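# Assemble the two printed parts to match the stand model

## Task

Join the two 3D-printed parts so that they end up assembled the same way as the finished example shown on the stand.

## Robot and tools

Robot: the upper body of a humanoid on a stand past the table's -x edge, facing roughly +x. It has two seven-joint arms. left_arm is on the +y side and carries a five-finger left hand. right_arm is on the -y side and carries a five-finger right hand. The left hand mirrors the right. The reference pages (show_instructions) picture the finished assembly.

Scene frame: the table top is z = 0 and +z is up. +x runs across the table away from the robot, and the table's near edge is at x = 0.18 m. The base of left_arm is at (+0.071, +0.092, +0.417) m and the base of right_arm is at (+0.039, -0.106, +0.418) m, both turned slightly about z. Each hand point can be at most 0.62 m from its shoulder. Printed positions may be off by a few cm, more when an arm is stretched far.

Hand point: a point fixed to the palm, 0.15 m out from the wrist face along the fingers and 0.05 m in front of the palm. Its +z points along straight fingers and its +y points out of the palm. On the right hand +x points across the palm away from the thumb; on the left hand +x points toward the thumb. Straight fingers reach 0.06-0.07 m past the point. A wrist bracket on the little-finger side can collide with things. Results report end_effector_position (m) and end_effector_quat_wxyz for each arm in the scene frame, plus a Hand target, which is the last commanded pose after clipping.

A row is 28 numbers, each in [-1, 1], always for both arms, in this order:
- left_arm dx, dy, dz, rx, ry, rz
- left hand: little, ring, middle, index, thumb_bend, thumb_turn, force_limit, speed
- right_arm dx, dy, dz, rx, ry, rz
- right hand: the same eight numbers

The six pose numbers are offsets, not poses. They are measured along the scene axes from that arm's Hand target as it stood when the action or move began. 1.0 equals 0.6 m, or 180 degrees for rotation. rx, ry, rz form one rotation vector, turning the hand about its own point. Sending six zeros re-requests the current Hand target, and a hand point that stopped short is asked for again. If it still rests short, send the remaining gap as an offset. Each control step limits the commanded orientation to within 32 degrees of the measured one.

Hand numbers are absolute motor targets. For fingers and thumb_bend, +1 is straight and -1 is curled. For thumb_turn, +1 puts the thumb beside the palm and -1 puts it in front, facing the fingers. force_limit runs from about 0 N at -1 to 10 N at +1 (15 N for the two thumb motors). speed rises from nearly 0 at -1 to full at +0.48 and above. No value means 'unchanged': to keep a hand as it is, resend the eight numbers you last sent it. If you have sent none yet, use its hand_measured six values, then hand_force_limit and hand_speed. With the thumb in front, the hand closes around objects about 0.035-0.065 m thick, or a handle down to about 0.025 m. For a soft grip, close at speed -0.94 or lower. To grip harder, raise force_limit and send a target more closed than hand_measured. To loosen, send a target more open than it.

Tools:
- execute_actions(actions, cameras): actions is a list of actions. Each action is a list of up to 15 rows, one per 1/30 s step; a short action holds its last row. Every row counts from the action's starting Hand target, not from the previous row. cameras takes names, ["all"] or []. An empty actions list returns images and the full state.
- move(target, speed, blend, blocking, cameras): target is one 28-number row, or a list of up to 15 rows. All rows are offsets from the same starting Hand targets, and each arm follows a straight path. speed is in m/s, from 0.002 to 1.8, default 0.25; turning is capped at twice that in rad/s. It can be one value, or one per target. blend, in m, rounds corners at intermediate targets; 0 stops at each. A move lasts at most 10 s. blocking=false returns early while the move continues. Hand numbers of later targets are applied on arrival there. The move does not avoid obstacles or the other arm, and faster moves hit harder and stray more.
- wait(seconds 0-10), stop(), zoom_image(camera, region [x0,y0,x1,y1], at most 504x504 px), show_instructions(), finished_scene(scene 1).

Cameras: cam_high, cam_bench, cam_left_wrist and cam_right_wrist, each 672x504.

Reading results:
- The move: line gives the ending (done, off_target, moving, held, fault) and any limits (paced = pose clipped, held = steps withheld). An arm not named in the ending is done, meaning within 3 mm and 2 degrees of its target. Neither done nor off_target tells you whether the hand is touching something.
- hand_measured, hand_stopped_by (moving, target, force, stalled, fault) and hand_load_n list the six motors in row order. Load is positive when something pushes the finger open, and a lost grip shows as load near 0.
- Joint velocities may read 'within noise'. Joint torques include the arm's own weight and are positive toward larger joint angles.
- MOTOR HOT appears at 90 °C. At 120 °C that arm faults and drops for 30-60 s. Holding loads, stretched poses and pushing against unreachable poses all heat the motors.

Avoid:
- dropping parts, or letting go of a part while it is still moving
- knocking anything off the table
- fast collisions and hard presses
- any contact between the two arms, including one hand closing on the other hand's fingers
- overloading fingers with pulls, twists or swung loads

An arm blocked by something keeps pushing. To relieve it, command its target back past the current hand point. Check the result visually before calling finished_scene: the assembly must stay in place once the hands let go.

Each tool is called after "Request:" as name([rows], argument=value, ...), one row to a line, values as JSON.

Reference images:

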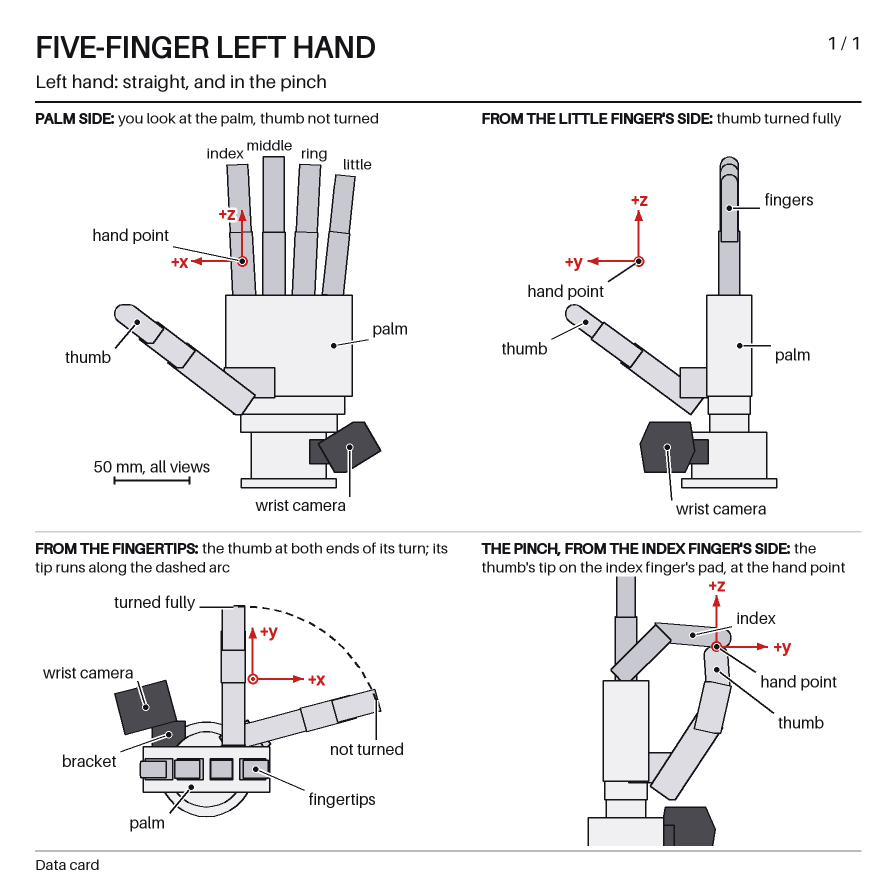

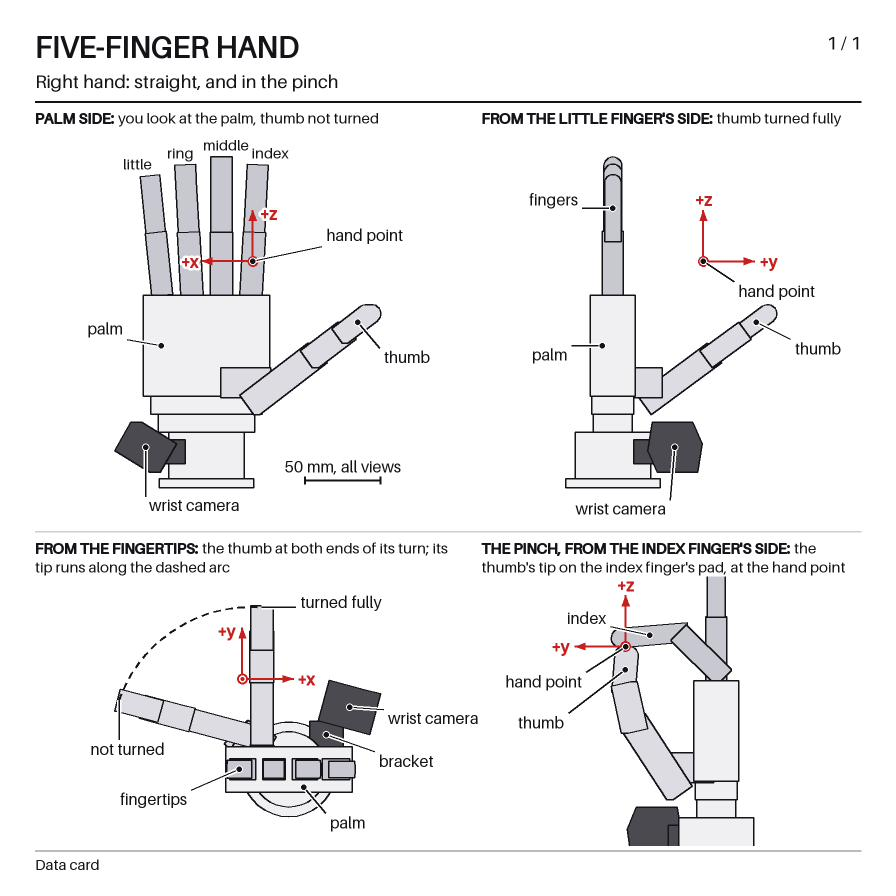

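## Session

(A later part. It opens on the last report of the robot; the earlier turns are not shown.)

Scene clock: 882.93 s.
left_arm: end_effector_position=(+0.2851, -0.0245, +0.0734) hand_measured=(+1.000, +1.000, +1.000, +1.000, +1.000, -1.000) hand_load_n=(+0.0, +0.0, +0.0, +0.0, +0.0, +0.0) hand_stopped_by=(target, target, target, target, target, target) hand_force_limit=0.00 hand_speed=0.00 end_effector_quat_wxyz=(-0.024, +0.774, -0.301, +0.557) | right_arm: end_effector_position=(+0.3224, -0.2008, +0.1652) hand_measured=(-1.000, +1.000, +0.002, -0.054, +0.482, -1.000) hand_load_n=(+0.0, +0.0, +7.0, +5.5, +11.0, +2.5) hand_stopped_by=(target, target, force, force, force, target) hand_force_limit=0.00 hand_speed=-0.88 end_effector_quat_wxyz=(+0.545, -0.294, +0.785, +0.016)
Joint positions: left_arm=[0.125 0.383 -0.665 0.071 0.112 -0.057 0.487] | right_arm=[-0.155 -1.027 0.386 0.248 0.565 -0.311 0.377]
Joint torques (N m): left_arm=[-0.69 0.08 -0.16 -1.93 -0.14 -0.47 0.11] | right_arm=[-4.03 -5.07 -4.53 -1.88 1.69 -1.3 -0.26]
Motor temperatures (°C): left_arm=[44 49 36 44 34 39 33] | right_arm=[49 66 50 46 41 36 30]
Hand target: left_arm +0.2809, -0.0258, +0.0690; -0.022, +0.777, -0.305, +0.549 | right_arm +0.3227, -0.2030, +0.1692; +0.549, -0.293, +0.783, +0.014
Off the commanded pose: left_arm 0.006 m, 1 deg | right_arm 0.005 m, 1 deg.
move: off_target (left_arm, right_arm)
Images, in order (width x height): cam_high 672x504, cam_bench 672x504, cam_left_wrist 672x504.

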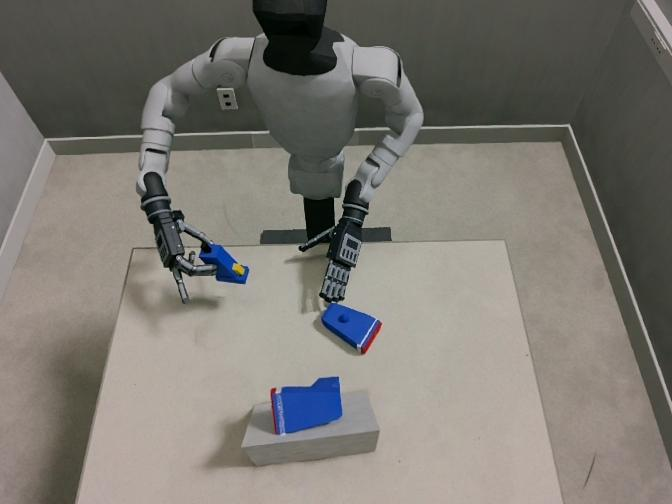

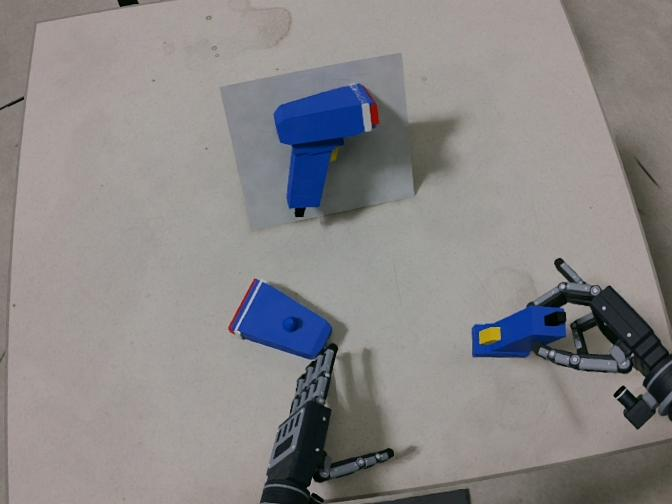

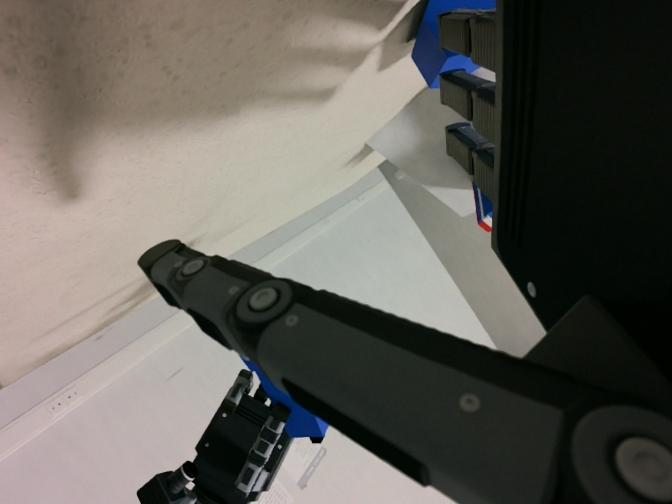

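Request:
move([
  [-0.02,0.02,0.1,0,0,0,1,1,1,1,1,-1,0,0, 0,0,0.05,0,0,0,-1,1,-0.5,-0.5,-0.4,-1,0.0,-0.88],
  [0.0,0.4,0.25,0,0,0,1,1,1,1,1,-1,0,0, 0,0,0.05,0,0,0,-1,1,-0.5,-0.5,-0.4,-1,0.0,-0.88],
  [0.0,0.4,0.25,0,0,0,1,1,1,1,1,-1,0,0, 0.11,0.383,0.05,0,0,-0.133,-1,1,-0.5,-0.5,-0.4,-1,0.0,-0.88],
], speed=[0.2,0.25,0.15], blend=[0.02,0,0], cameras=["all"])

Scene clock: 916.13 s.
left_arm: end_effector_position=(+0.2818, +0.2136, +0.2210) hand_measured=(+1.000, +1.000, +1.000, +1.000, +1.000, -1.000) hand_load_n=(+0.0, +0.0, +0.0, -0.5, +0.0, +0.0) hand_stopped_by=(target, target, target, target, target, target) hand_force_limit=0.00 hand_speed=0.00 end_effector_quat_wxyz=(-0.024, +0.775, -0.309, +0.551) | right_arm: end_effector_position=(+0.3841, +0.0278, +0.1943) hand_measured=(-1.000, +1.000, +0.002, -0.054, +0.482, -1.000) hand_load_n=(+0.0, -0.5, +7.0, +5.5, +11.0, +2.5) hand_stopped_by=(target, target, force, force, force, target) hand_force_limit=0.00 hand_speed=-0.88 end_effector_quat_wxyz=(+0.532, -0.127, +0.832, -0.096)
Joint positions: left_arm=[0.989 1.214 0.225 -0.065 -0.74 -0.697 -0.13] | right_arm=[-0.537 -0.131 0.824 -0.312 0.516 0.895 -0.981]
Joint torques (N m): left_arm=[-0.02 0.88 1.62 0.07 -0.75 -0.85 0.18] | right_arm=[-7.62 1.64 -1.77 -2.34 0.4 -1.07 -0.36]
Motor temperatures (°C): left_arm=[44 48 35 44 34 39 33] | right_arm=[49 65 50 46 41 36 30]
Hand target: left_arm +0.2809, +0.2142, +0.2190; -0.022, +0.777, -0.305, +0.549 | right_arm +0.3887, +0.0268, +0.1992; +0.540, -0.124, +0.827, -0.100
Off the commanded pose: left_arm 0.002 m, 1 deg | right_arm 0.007 m, 1 deg.
move: off_target (right_arm)

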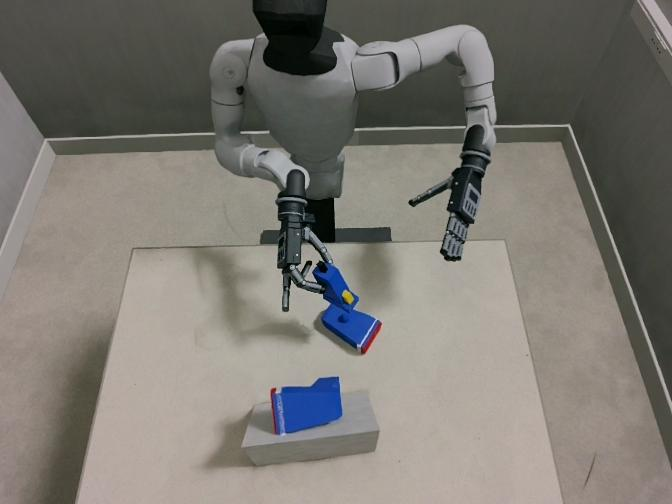

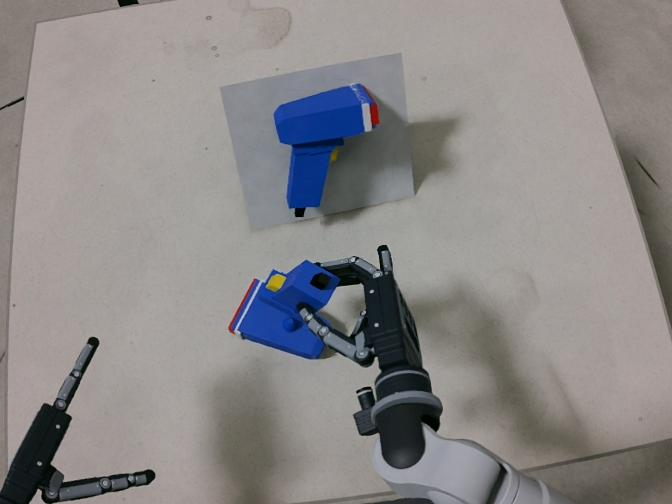

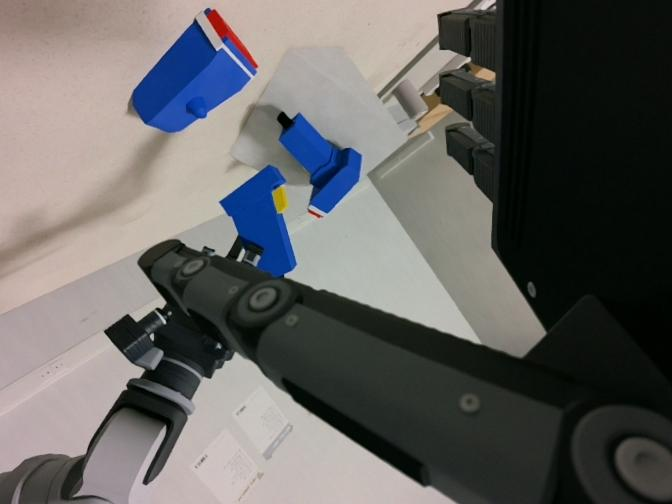

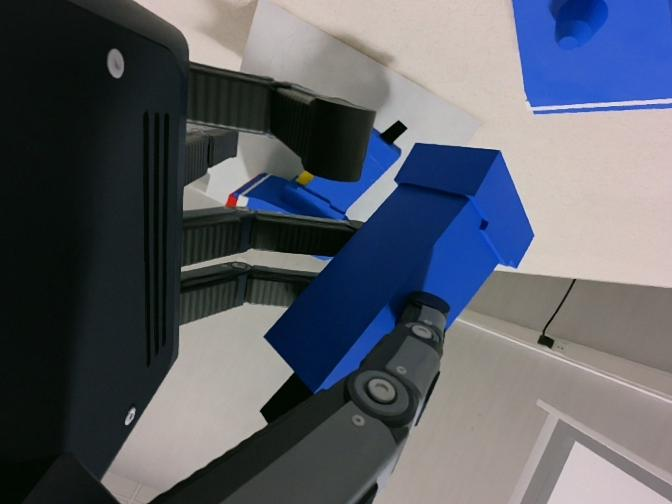

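Request:
zoom_image(camera="cam_bench", region=[210, 240, 370, 370])

Request:
zoom_image(camera="cam_high", region=[270, 245, 400, 365])

Request:
zoom_image(camera="cam_left_wrist", region=[100, 0, 380, 290])

Scaled by 3.150 from the camera's 672x504 image, which has a finer 960x720 frame.

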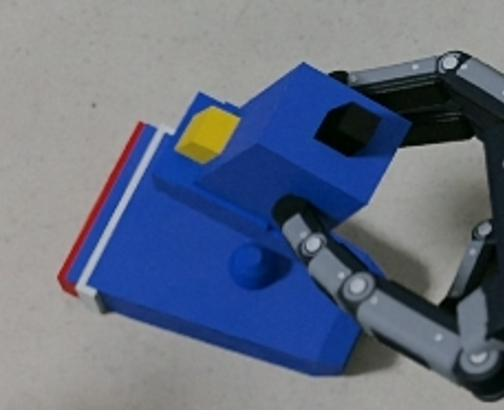

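Scaled by 3.877 from the camera's 672x504 image, which has a finer 960x720 frame.

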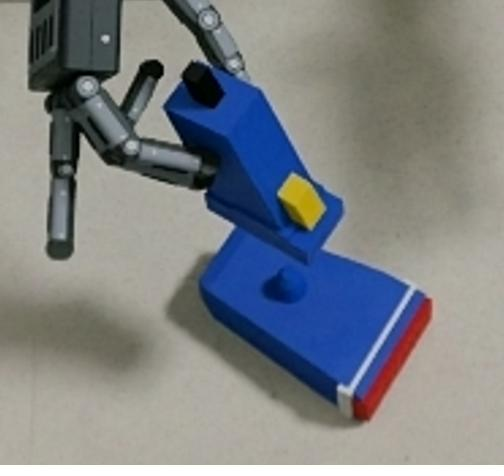

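Scaled by 1.738 from the camera's 672x504 image, which has a finer 960x720 frame.

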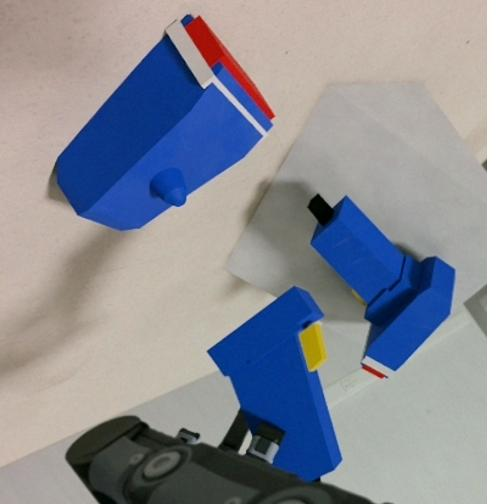

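Request:
move(target=[0,0,0,0,0,0,1,1,1,1,1,-1,0,0, 0.01,0.01,-0.093,0,0,0,-1,1,-0.5,-0.5,-0.4,-1,0.0,-0.88], speed=0.08, cameras=["all"])

Request:
zoom_image(camera="cam_bench", region=[210, 240, 370, 370])

Request:
zoom_image(camera="cam_high", region=[270, 245, 400, 365])

Request:
zoom_image(camera="cam_left_wrist", region=[100, 0, 380, 290])

Scene clock: 937.23 s.
left_arm: end_effector_position=(+0.2818, +0.2136, +0.2210) hand_measured=(+1.000, +1.000, +1.000, +1.000, +1.000, -1.000) hand_load_n=(+0.0, +0.0, +0.0, +0.0, +0.0, +0.0) hand_stopped_by=(target, target, target, target, target, target) hand_force_limit=0.00 hand_speed=0.00 end_effector_quat_wxyz=(-0.024, +0.775, -0.309, +0.551) | right_arm: end_effector_position=(+0.3942, +0.0314, +0.1423) hand_measured=(-1.000, +1.000, +0.002, -0.054, +0.482, -1.000) hand_load_n=(+0.0, +0.0, +7.0, +5.5, +11.0, +2.5) hand_stopped_by=(target, target, force, force, force, target) hand_force_limit=0.00 hand_speed=-0.88 end_effector_quat_wxyz=(+0.537, -0.126, +0.828, -0.100)
Joint positions: left_arm=[0.989 1.214 0.225 -0.065 -0.74 -0.697 -0.13] | right_arm=[-0.537 -0.115 0.925 0.075 0.412 0.511 -0.881]
Joint torques (N m): left_arm=[-0.02 0.88 1.61 0.07 -0.76 -0.85 0.18] | right_arm=[-6.35 2.05 -1.22 -2.41 0.37 -1.22 -0.37]
Motor temperatures (°C): left_arm=[44 48 36 43 34 39 33] | right_arm=[54 58 47 46 41 35 30]
Hand target: left_arm +0.2809, +0.2142, +0.2190; -0.022, +0.777, -0.305, +0.549 | right_arm +0.3947, +0.0328, +0.1434; +0.540, -0.124, +0.827, -0.100
Off the commanded pose: left_arm 0.002 m, 1 deg | right_arm 0.002 m, 0 deg.
move: done

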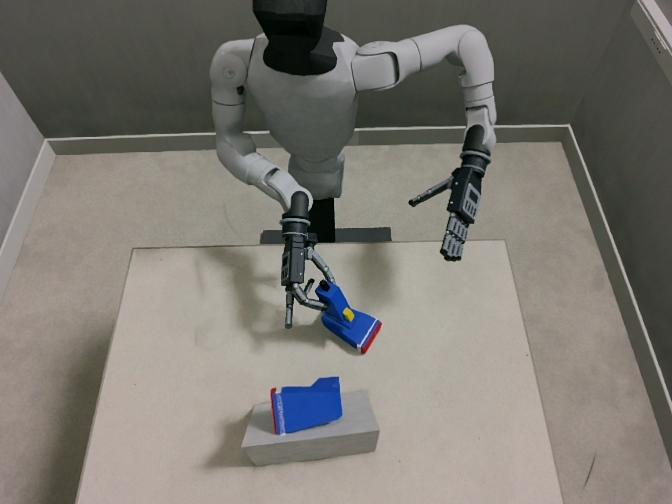

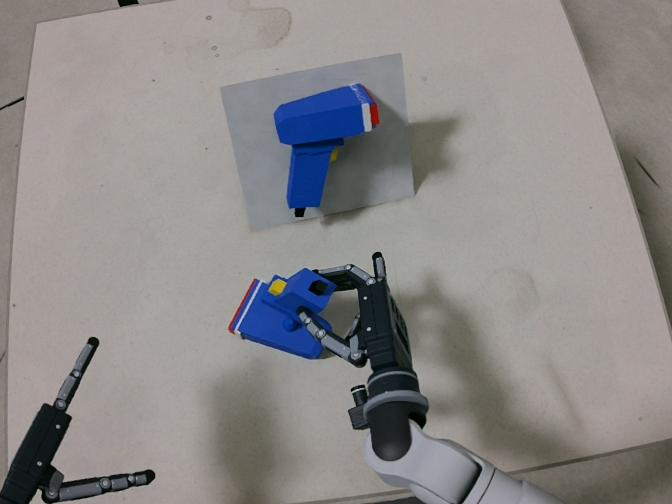

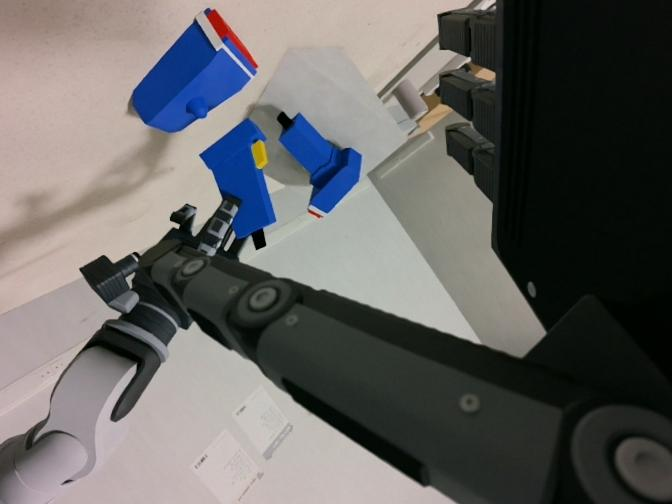

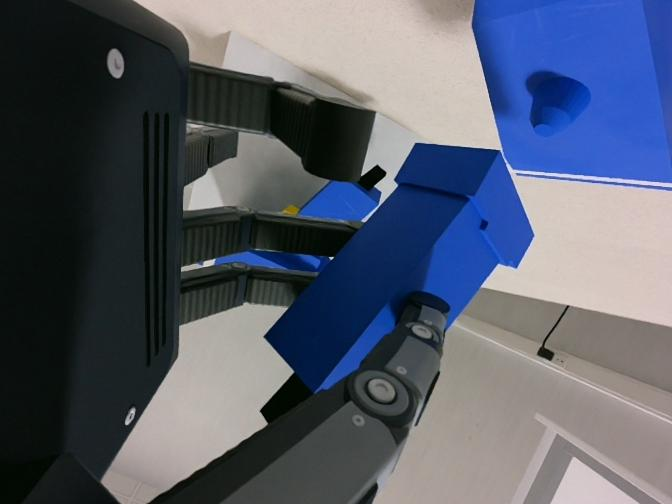

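Scaled by 3.150 from the camera's 672x504 image, which has a finer 960x720 frame.

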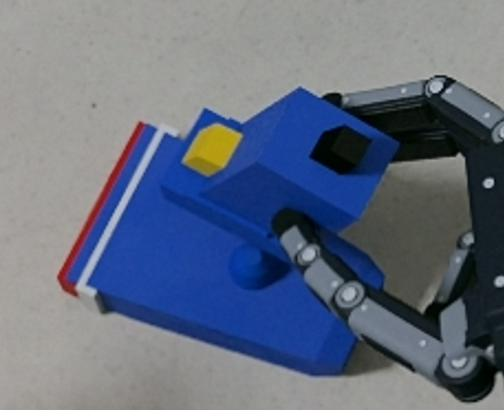

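Scaled by 3.877 from the camera's 672x504 image, which has a finer 960x720 frame.

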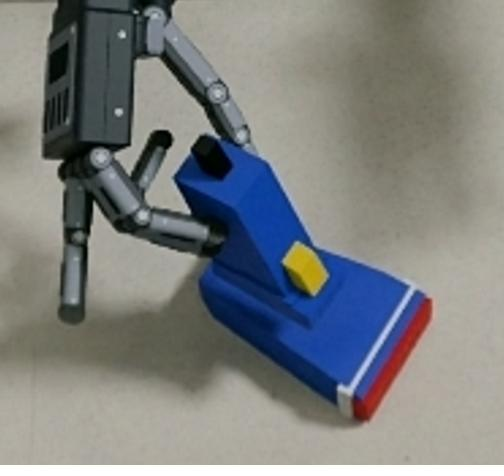

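Scaled by 1.738 from the camera's 672x504 image, which has a finer 960x720 frame.

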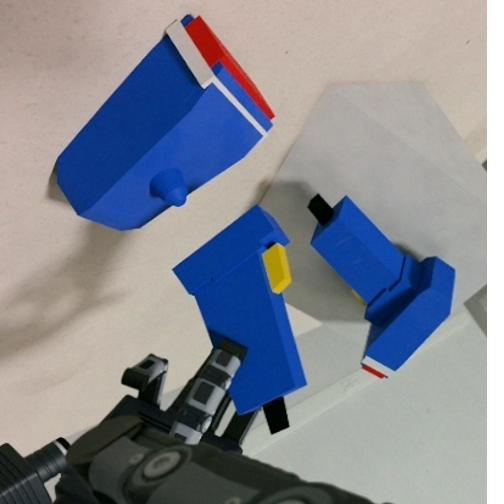

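Request:
move(target=[0,0,0,0,0,0,1,1,1,1,1,-1,0,0, -0.035,0.005,-0.02,0,0,0,-1,1,-0.5,-0.5,-0.4,-1,0.0,-0.88], speed=0.06, cameras=["all"])

Request:
zoom_image(camera="cam_bench", region=[210, 240, 370, 370])

Request:
zoom_image(camera="cam_high", region=[290, 265, 400, 365])

Request:
zoom_image(camera="cam_left_wrist", region=[100, 0, 380, 290])

Request:
zoom_image(camera="cam_right_wrist", region=[350, 0, 672, 300])

Scene clock: 964.93 s.
left_arm: end_effector_position=(+0.2818, +0.2136, +0.2210) hand_measured=(+1.000, +1.000, +1.000, +1.000, +1.000, -1.000) hand_load_n=(+0.0, +0.0, +0.0, +0.0, +0.0, +0.0) hand_stopped_by=(target, target, target, target, target, target) hand_force_limit=0.00 hand_speed=0.00 end_effector_quat_wxyz=(-0.024, +0.775, -0.309, +0.551) | right_arm: end_effector_position=(+0.3737, +0.0388, +0.1324) hand_measured=(-1.000, +1.000, +0.002, -0.054, +0.482, -1.000) hand_load_n=(+0.0, +0.0, +7.0, +5.5, +11.0, +2.5) hand_stopped_by=(target, target, force, force, force, target) hand_force_limit=0.00 hand_speed=-0.88 end_effector_quat_wxyz=(+0.538, -0.124, +0.828, -0.095)
Joint positions: left_arm=[0.989 1.214 0.225 -0.065 -0.74 -0.697 -0.13] | right_arm=[-0.473 -0.115 0.992 0.075 0.39 0.447 -0.922]
Joint torques (N m): left_arm=[-0.03 0.88 1.61 0.06 -0.76 -0.85 0.18] | right_arm=[-5.23 1.1 -1.13 -2.92 0.23 -1.18 -0.4]
Motor temperatures (°C): left_arm=[44 49 36 43 34 39 33] | right_arm=[53 55 46 46 41 36 30]
Hand target: left_arm +0.2809, +0.2142, +0.2190; -0.022, +0.777, -0.305, +0.549 | right_arm +0.3737, +0.0358, +0.1314; +0.540, -0.124, +0.827, -0.100
Off the commanded pose: left_arm 0.002 m, 1 deg | right_arm 0.003 m, 1 deg.
move: done

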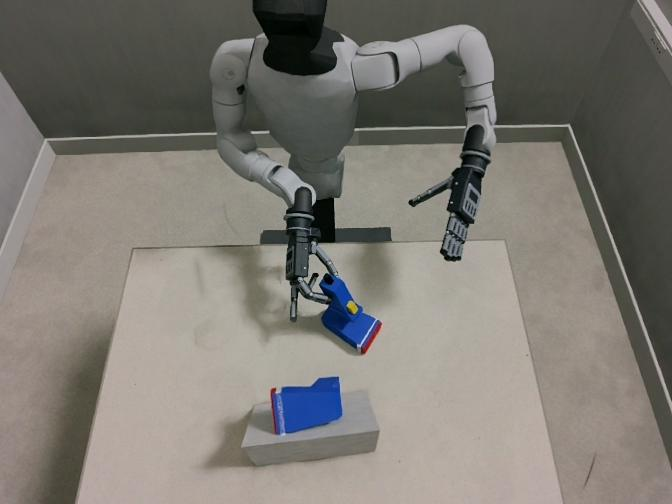

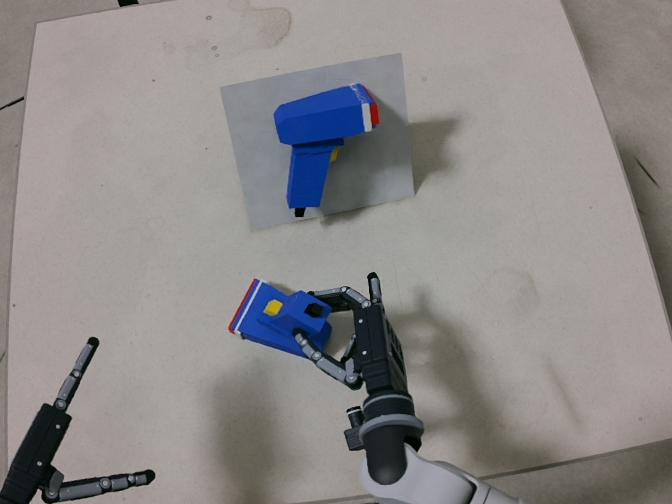

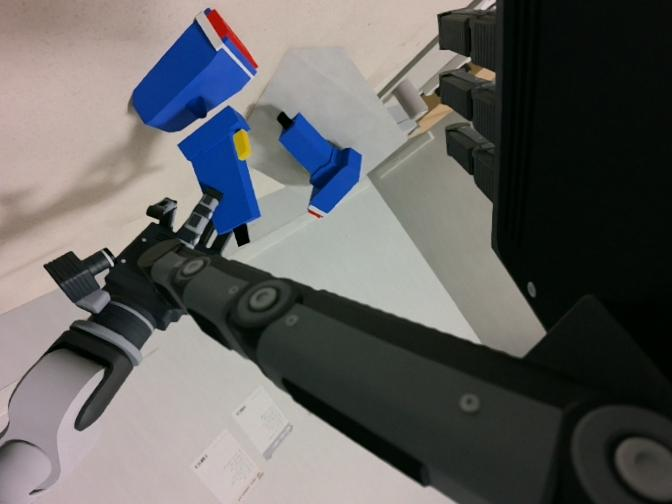

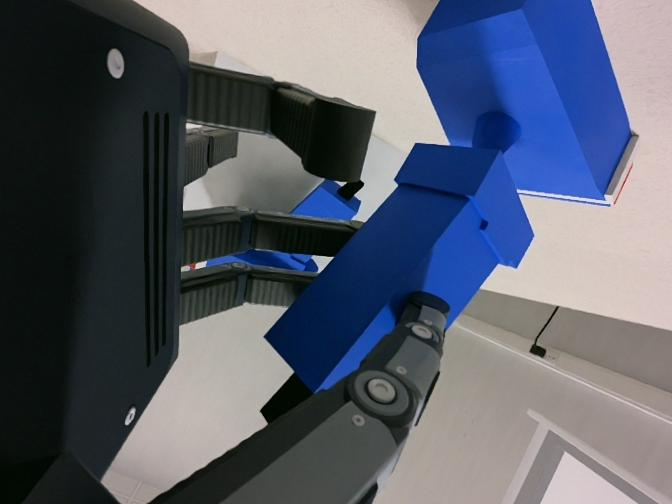

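Scaled by 3.150 from the camera's 672x504 image, which has a finer 960x720 frame.

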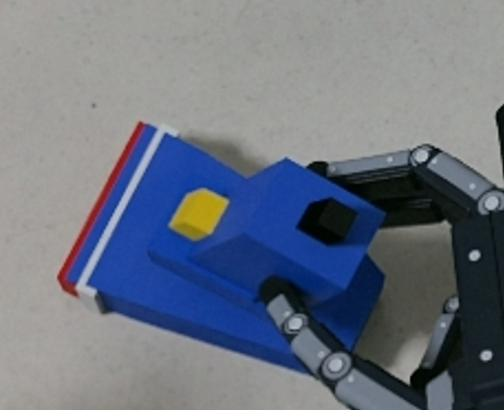

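Scaled by 4.582 from the camera's 672x504 image, which has a finer 960x720 frame.

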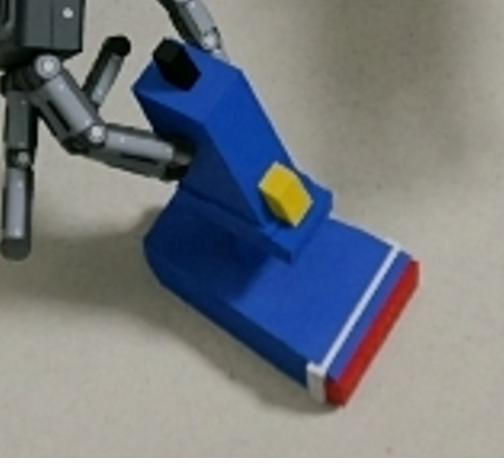

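Scaled by 1.738 from the camera's 672x504 image, which has a finer 960x720 frame.

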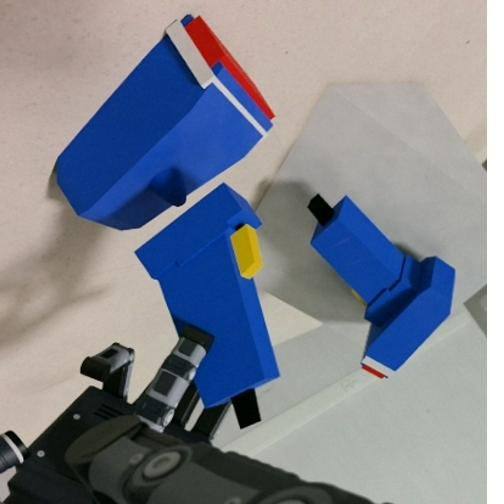

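Scaled by 1.565 from the camera's 672x504 image, which has a finer 960x720 frame.

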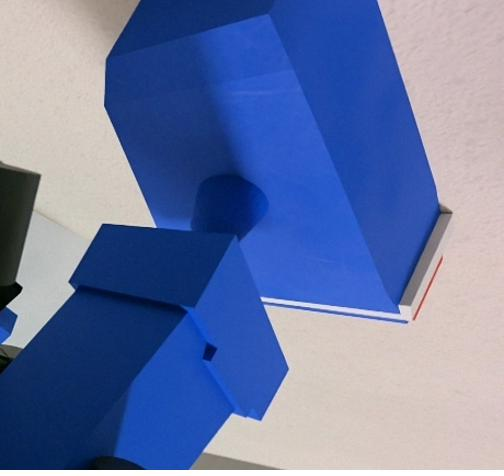

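Request:
move(target=[0,0,0,0,0,0,1,1,1,1,1,-1,0,0, 0.0,-0.015,0.0,0,0,0,-1,1,-0.5,-0.5,-0.4,-1,0.0,-0.88], speed=0.06, cameras=["all"])

Request:
zoom_image(camera="cam_bench", region=[210, 260, 350, 370])

Request:
zoom_image(camera="cam_left_wrist", region=[110, 50, 290, 250])

Request:
zoom_image(camera="cam_right_wrist", region=[350, 0, 672, 300])

Scene clock: 998.77 s.
left_arm: end_effector_position=(+0.2818, +0.2136, +0.2210) hand_measured=(+1.000, +1.000, +1.000, +1.000, +1.000, -1.000) hand_load_n=(+0.0, +0.0, +0.0, +0.0, +0.0, +0.0) hand_stopped_by=(target, target, target, target, target, target) hand_force_limit=0.00 hand_speed=0.00 end_effector_quat_wxyz=(-0.024, +0.775, -0.309, +0.551) | right_arm: end_effector_position=(+0.3751, +0.0262, +0.1294) hand_measured=(-1.000, +1.000, +0.002, -0.054, +0.482, -1.000) hand_load_n=(+0.0, +0.0, +7.0, +5.5, +11.0, +2.5) hand_stopped_by=(target, target, force, force, force, target) hand_force_limit=0.00 hand_speed=-0.88 end_effector_quat_wxyz=(+0.539, -0.131, +0.825, -0.108)
Joint positions: left_arm=[0.989 1.214 0.225 -0.065 -0.74 -0.697 -0.13] | right_arm=[-0.473 -0.162 0.993 0.059 0.39 0.443 -0.917]
Joint torques (N m): left_arm=[-0.02 0.88 1.61 0.07 -0.76 -0.85 0.18] | right_arm=[-4.62 1.17 -1.77 -4.41 0.92 -1.18 -0.25]
Hand target: left_arm +0.2809, +0.2142, +0.2190; -0.022, +0.777, -0.305, +0.549 | right_arm +0.3737, +0.0268, +0.1314; +0.540, -0.124, +0.827, -0.100
Off the commanded pose: left_arm 0.002 m, 1 deg | right_arm 0.003 m, 1 deg.
move: done

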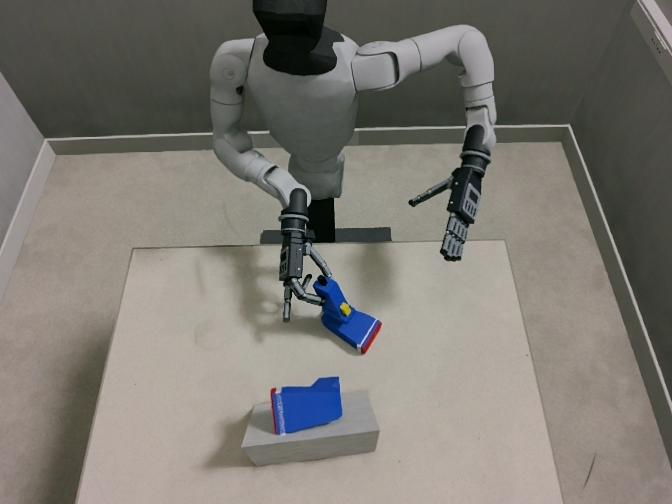

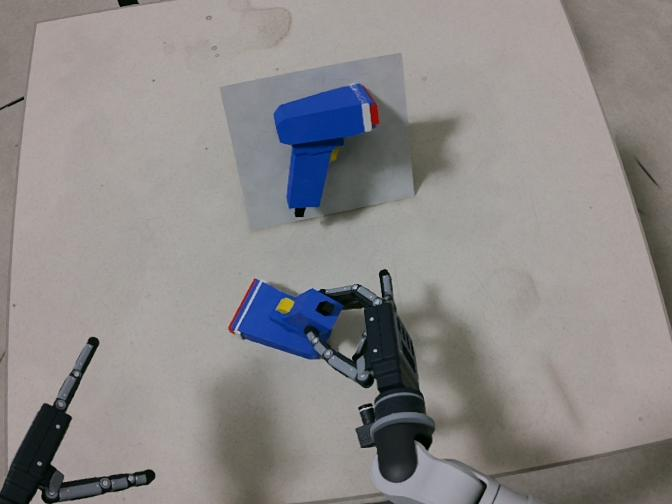

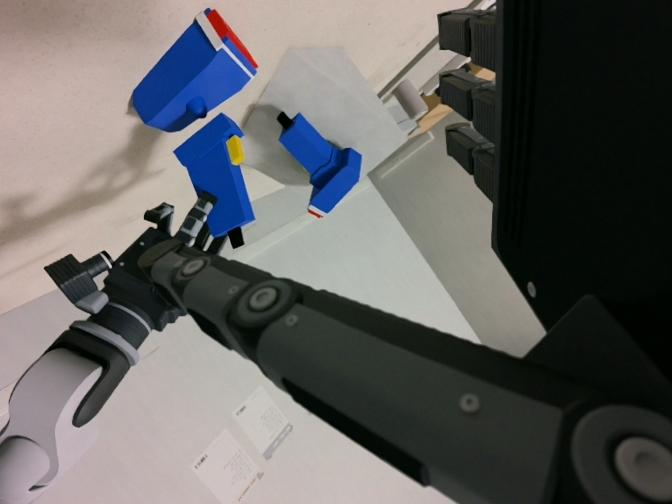

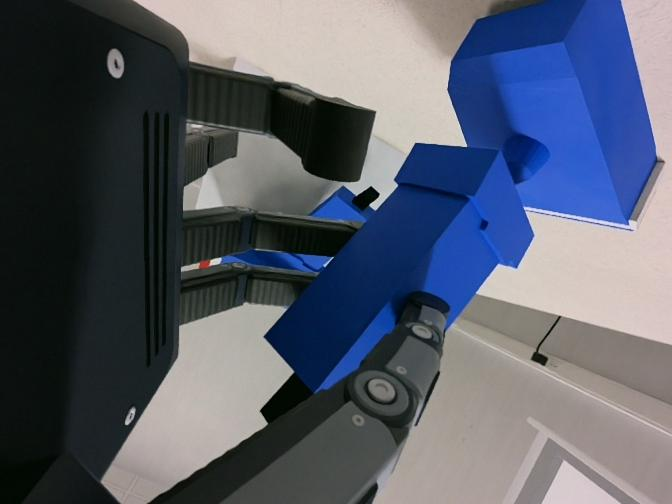

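Scaled by 3.600 from the camera's 672x504 image, which has a finer 960x720 frame.

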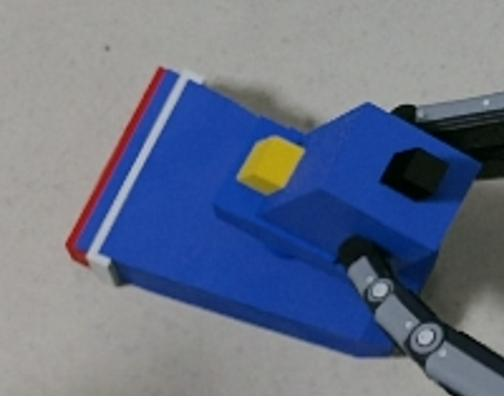

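Scaled by 2.520 from the camera's 672x504 image, which has a finer 960x720 frame.

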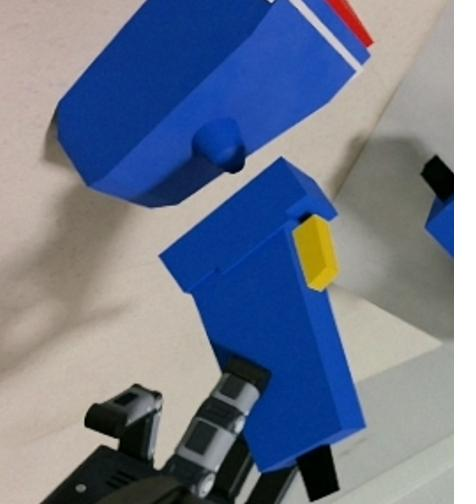

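Scaled by 1.565 from the camera's 672x504 image, which has a finer 960x720 frame.

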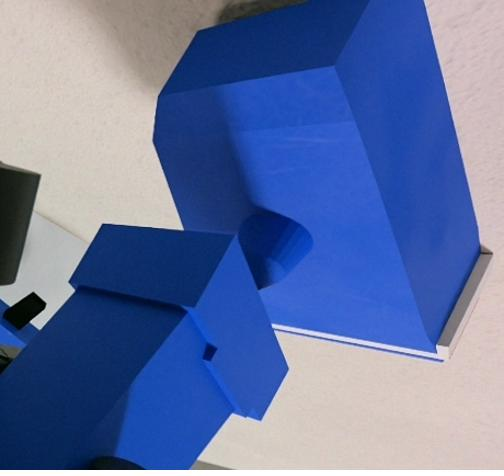

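Request:
move([
  [0,0,0,0,0,0,1,1,1,1,1,-1,0,0, 0.0,0.012,0.0,0,0,0,-1,1,-0.5,-0.5,-0.4,-1,0.0,-0.88],
  [0,0,0,0,0,0,1,1,1,1,1,-1,0,0, 0.0,0.012,-0.028,0,0,0,-1,1,-0.5,-0.5,-0.4,-1,0.0,-0.88],
], speed=0.04, cameras=["all"])

Request:
zoom_image(camera="cam_bench", region=[210, 260, 350, 370])

Request:
zoom_image(camera="cam_left_wrist", region=[110, 50, 290, 250])

Request:
zoom_image(camera="cam_right_wrist", region=[350, 0, 672, 300])

Request:
zoom_image(camera="cam_high", region=[290, 265, 400, 365])

Scene clock: 1021.40 s.
left_arm: end_effector_position=(+0.2818, +0.2136, +0.2210) hand_measured=(+1.000, +1.000, +1.000, +1.000, +1.000, -1.000) hand_load_n=(+0.0, +0.0, +0.0, +0.0, +0.0, -0.5) hand_stopped_by=(target, target, target, target, target, target) hand_force_limit=0.00 hand_speed=0.00 end_effector_quat_wxyz=(-0.024, +0.775, -0.309, +0.551) | right_arm: end_effector_position=(+0.3729, +0.0316, +0.1125) hand_measured=(-1.000, +1.000, +0.002, -0.054, +0.482, -1.000) hand_load_n=(+0.0, +0.0, +7.0, +5.5, +10.5, +2.5) hand_stopped_by=(target, target, force, force, force, target) hand_force_limit=0.00 hand_speed=-0.88 end_effector_quat_wxyz=(+0.536, -0.125, +0.829, -0.102)
Joint positions: left_arm=[0.989 1.214 0.225 -0.065 -0.74 -0.697 -0.13] | right_arm=[-0.473 -0.122 1.021 0.2 0.387 0.324 -0.905]
Joint torques (N m): left_arm=[-0.02 0.88 1.62 0.07 -0.76 -0.85 0.18] | right_arm=[-5.9 2.31 -1.2 -2.14 0.42 -1.18 -0.33]
Hand target: left_arm +0.2809, +0.2142, +0.2190; -0.022, +0.777, -0.305, +0.549 | right_arm +0.3737, +0.0340, +0.1146; +0.540, -0.124, +0.827, -0.100
Off the commanded pose: left_arm 0.002 m, 1 deg | right_arm 0.003 m, 1 deg.
move: done

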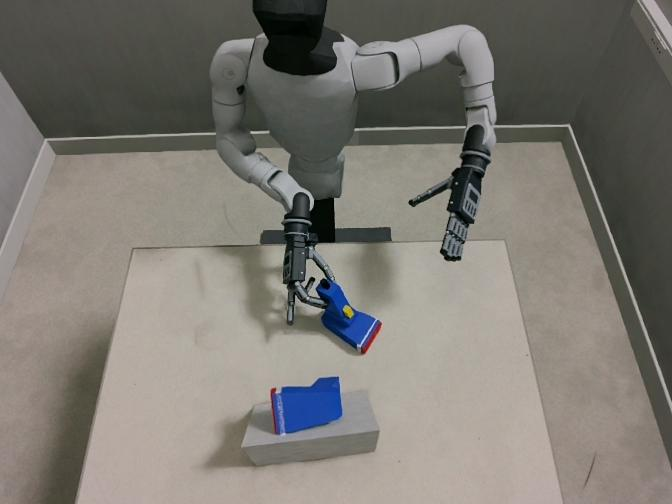

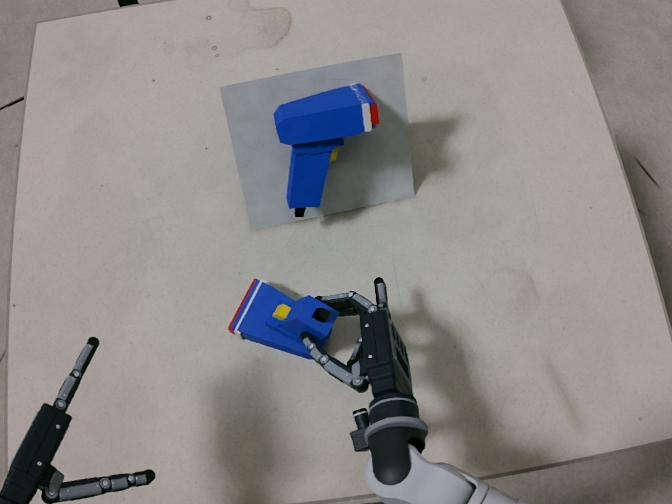

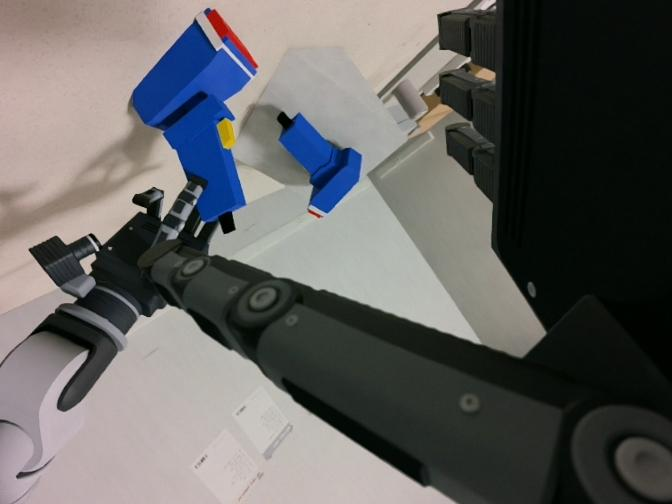

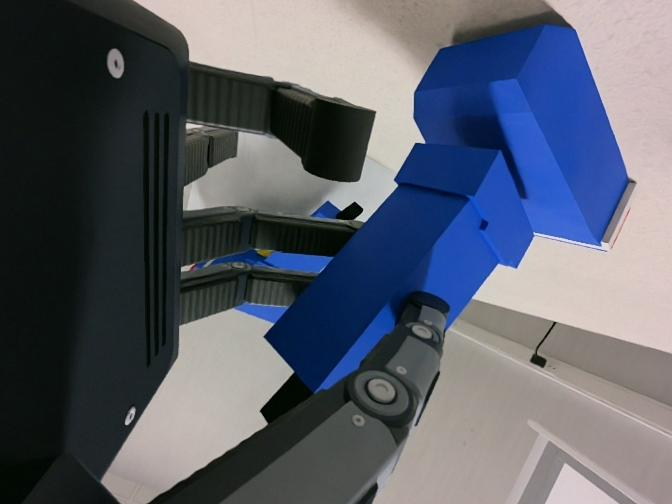

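Scaled by 3.600 from the camera's 672x504 image, which has a finer 960x720 frame.

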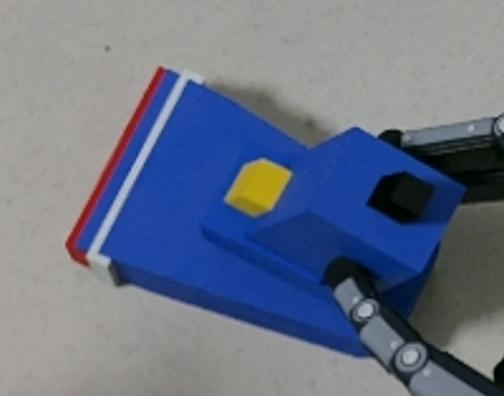

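Scaled by 2.520 from the camera's 672x504 image, which has a finer 960x720 frame.

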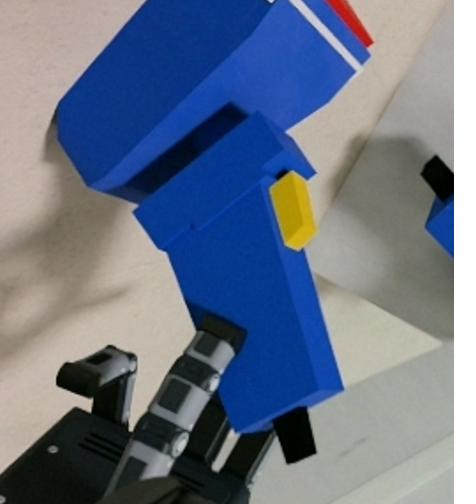

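Scaled by 1.565 from the camera's 672x504 image, which has a finer 960x720 frame.

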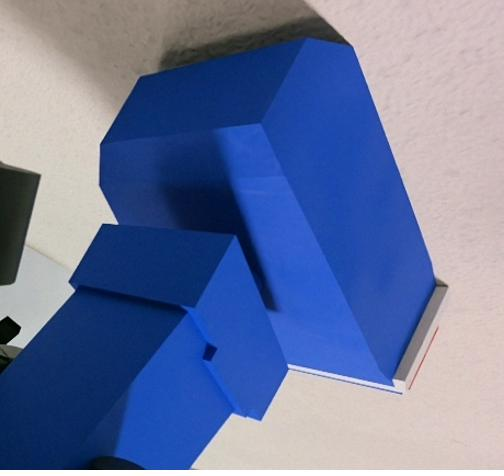

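Scaled by 4.582 from the camera's 672x504 image, which has a finer 960x720 frame.

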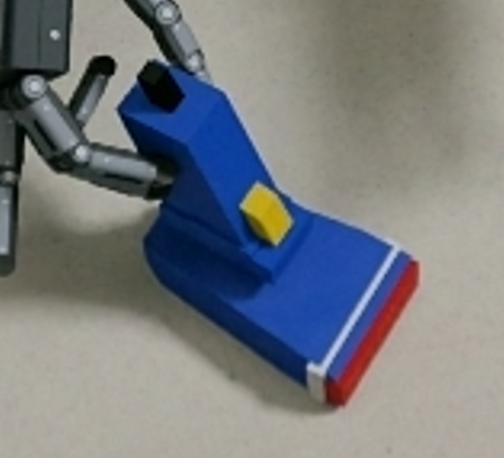

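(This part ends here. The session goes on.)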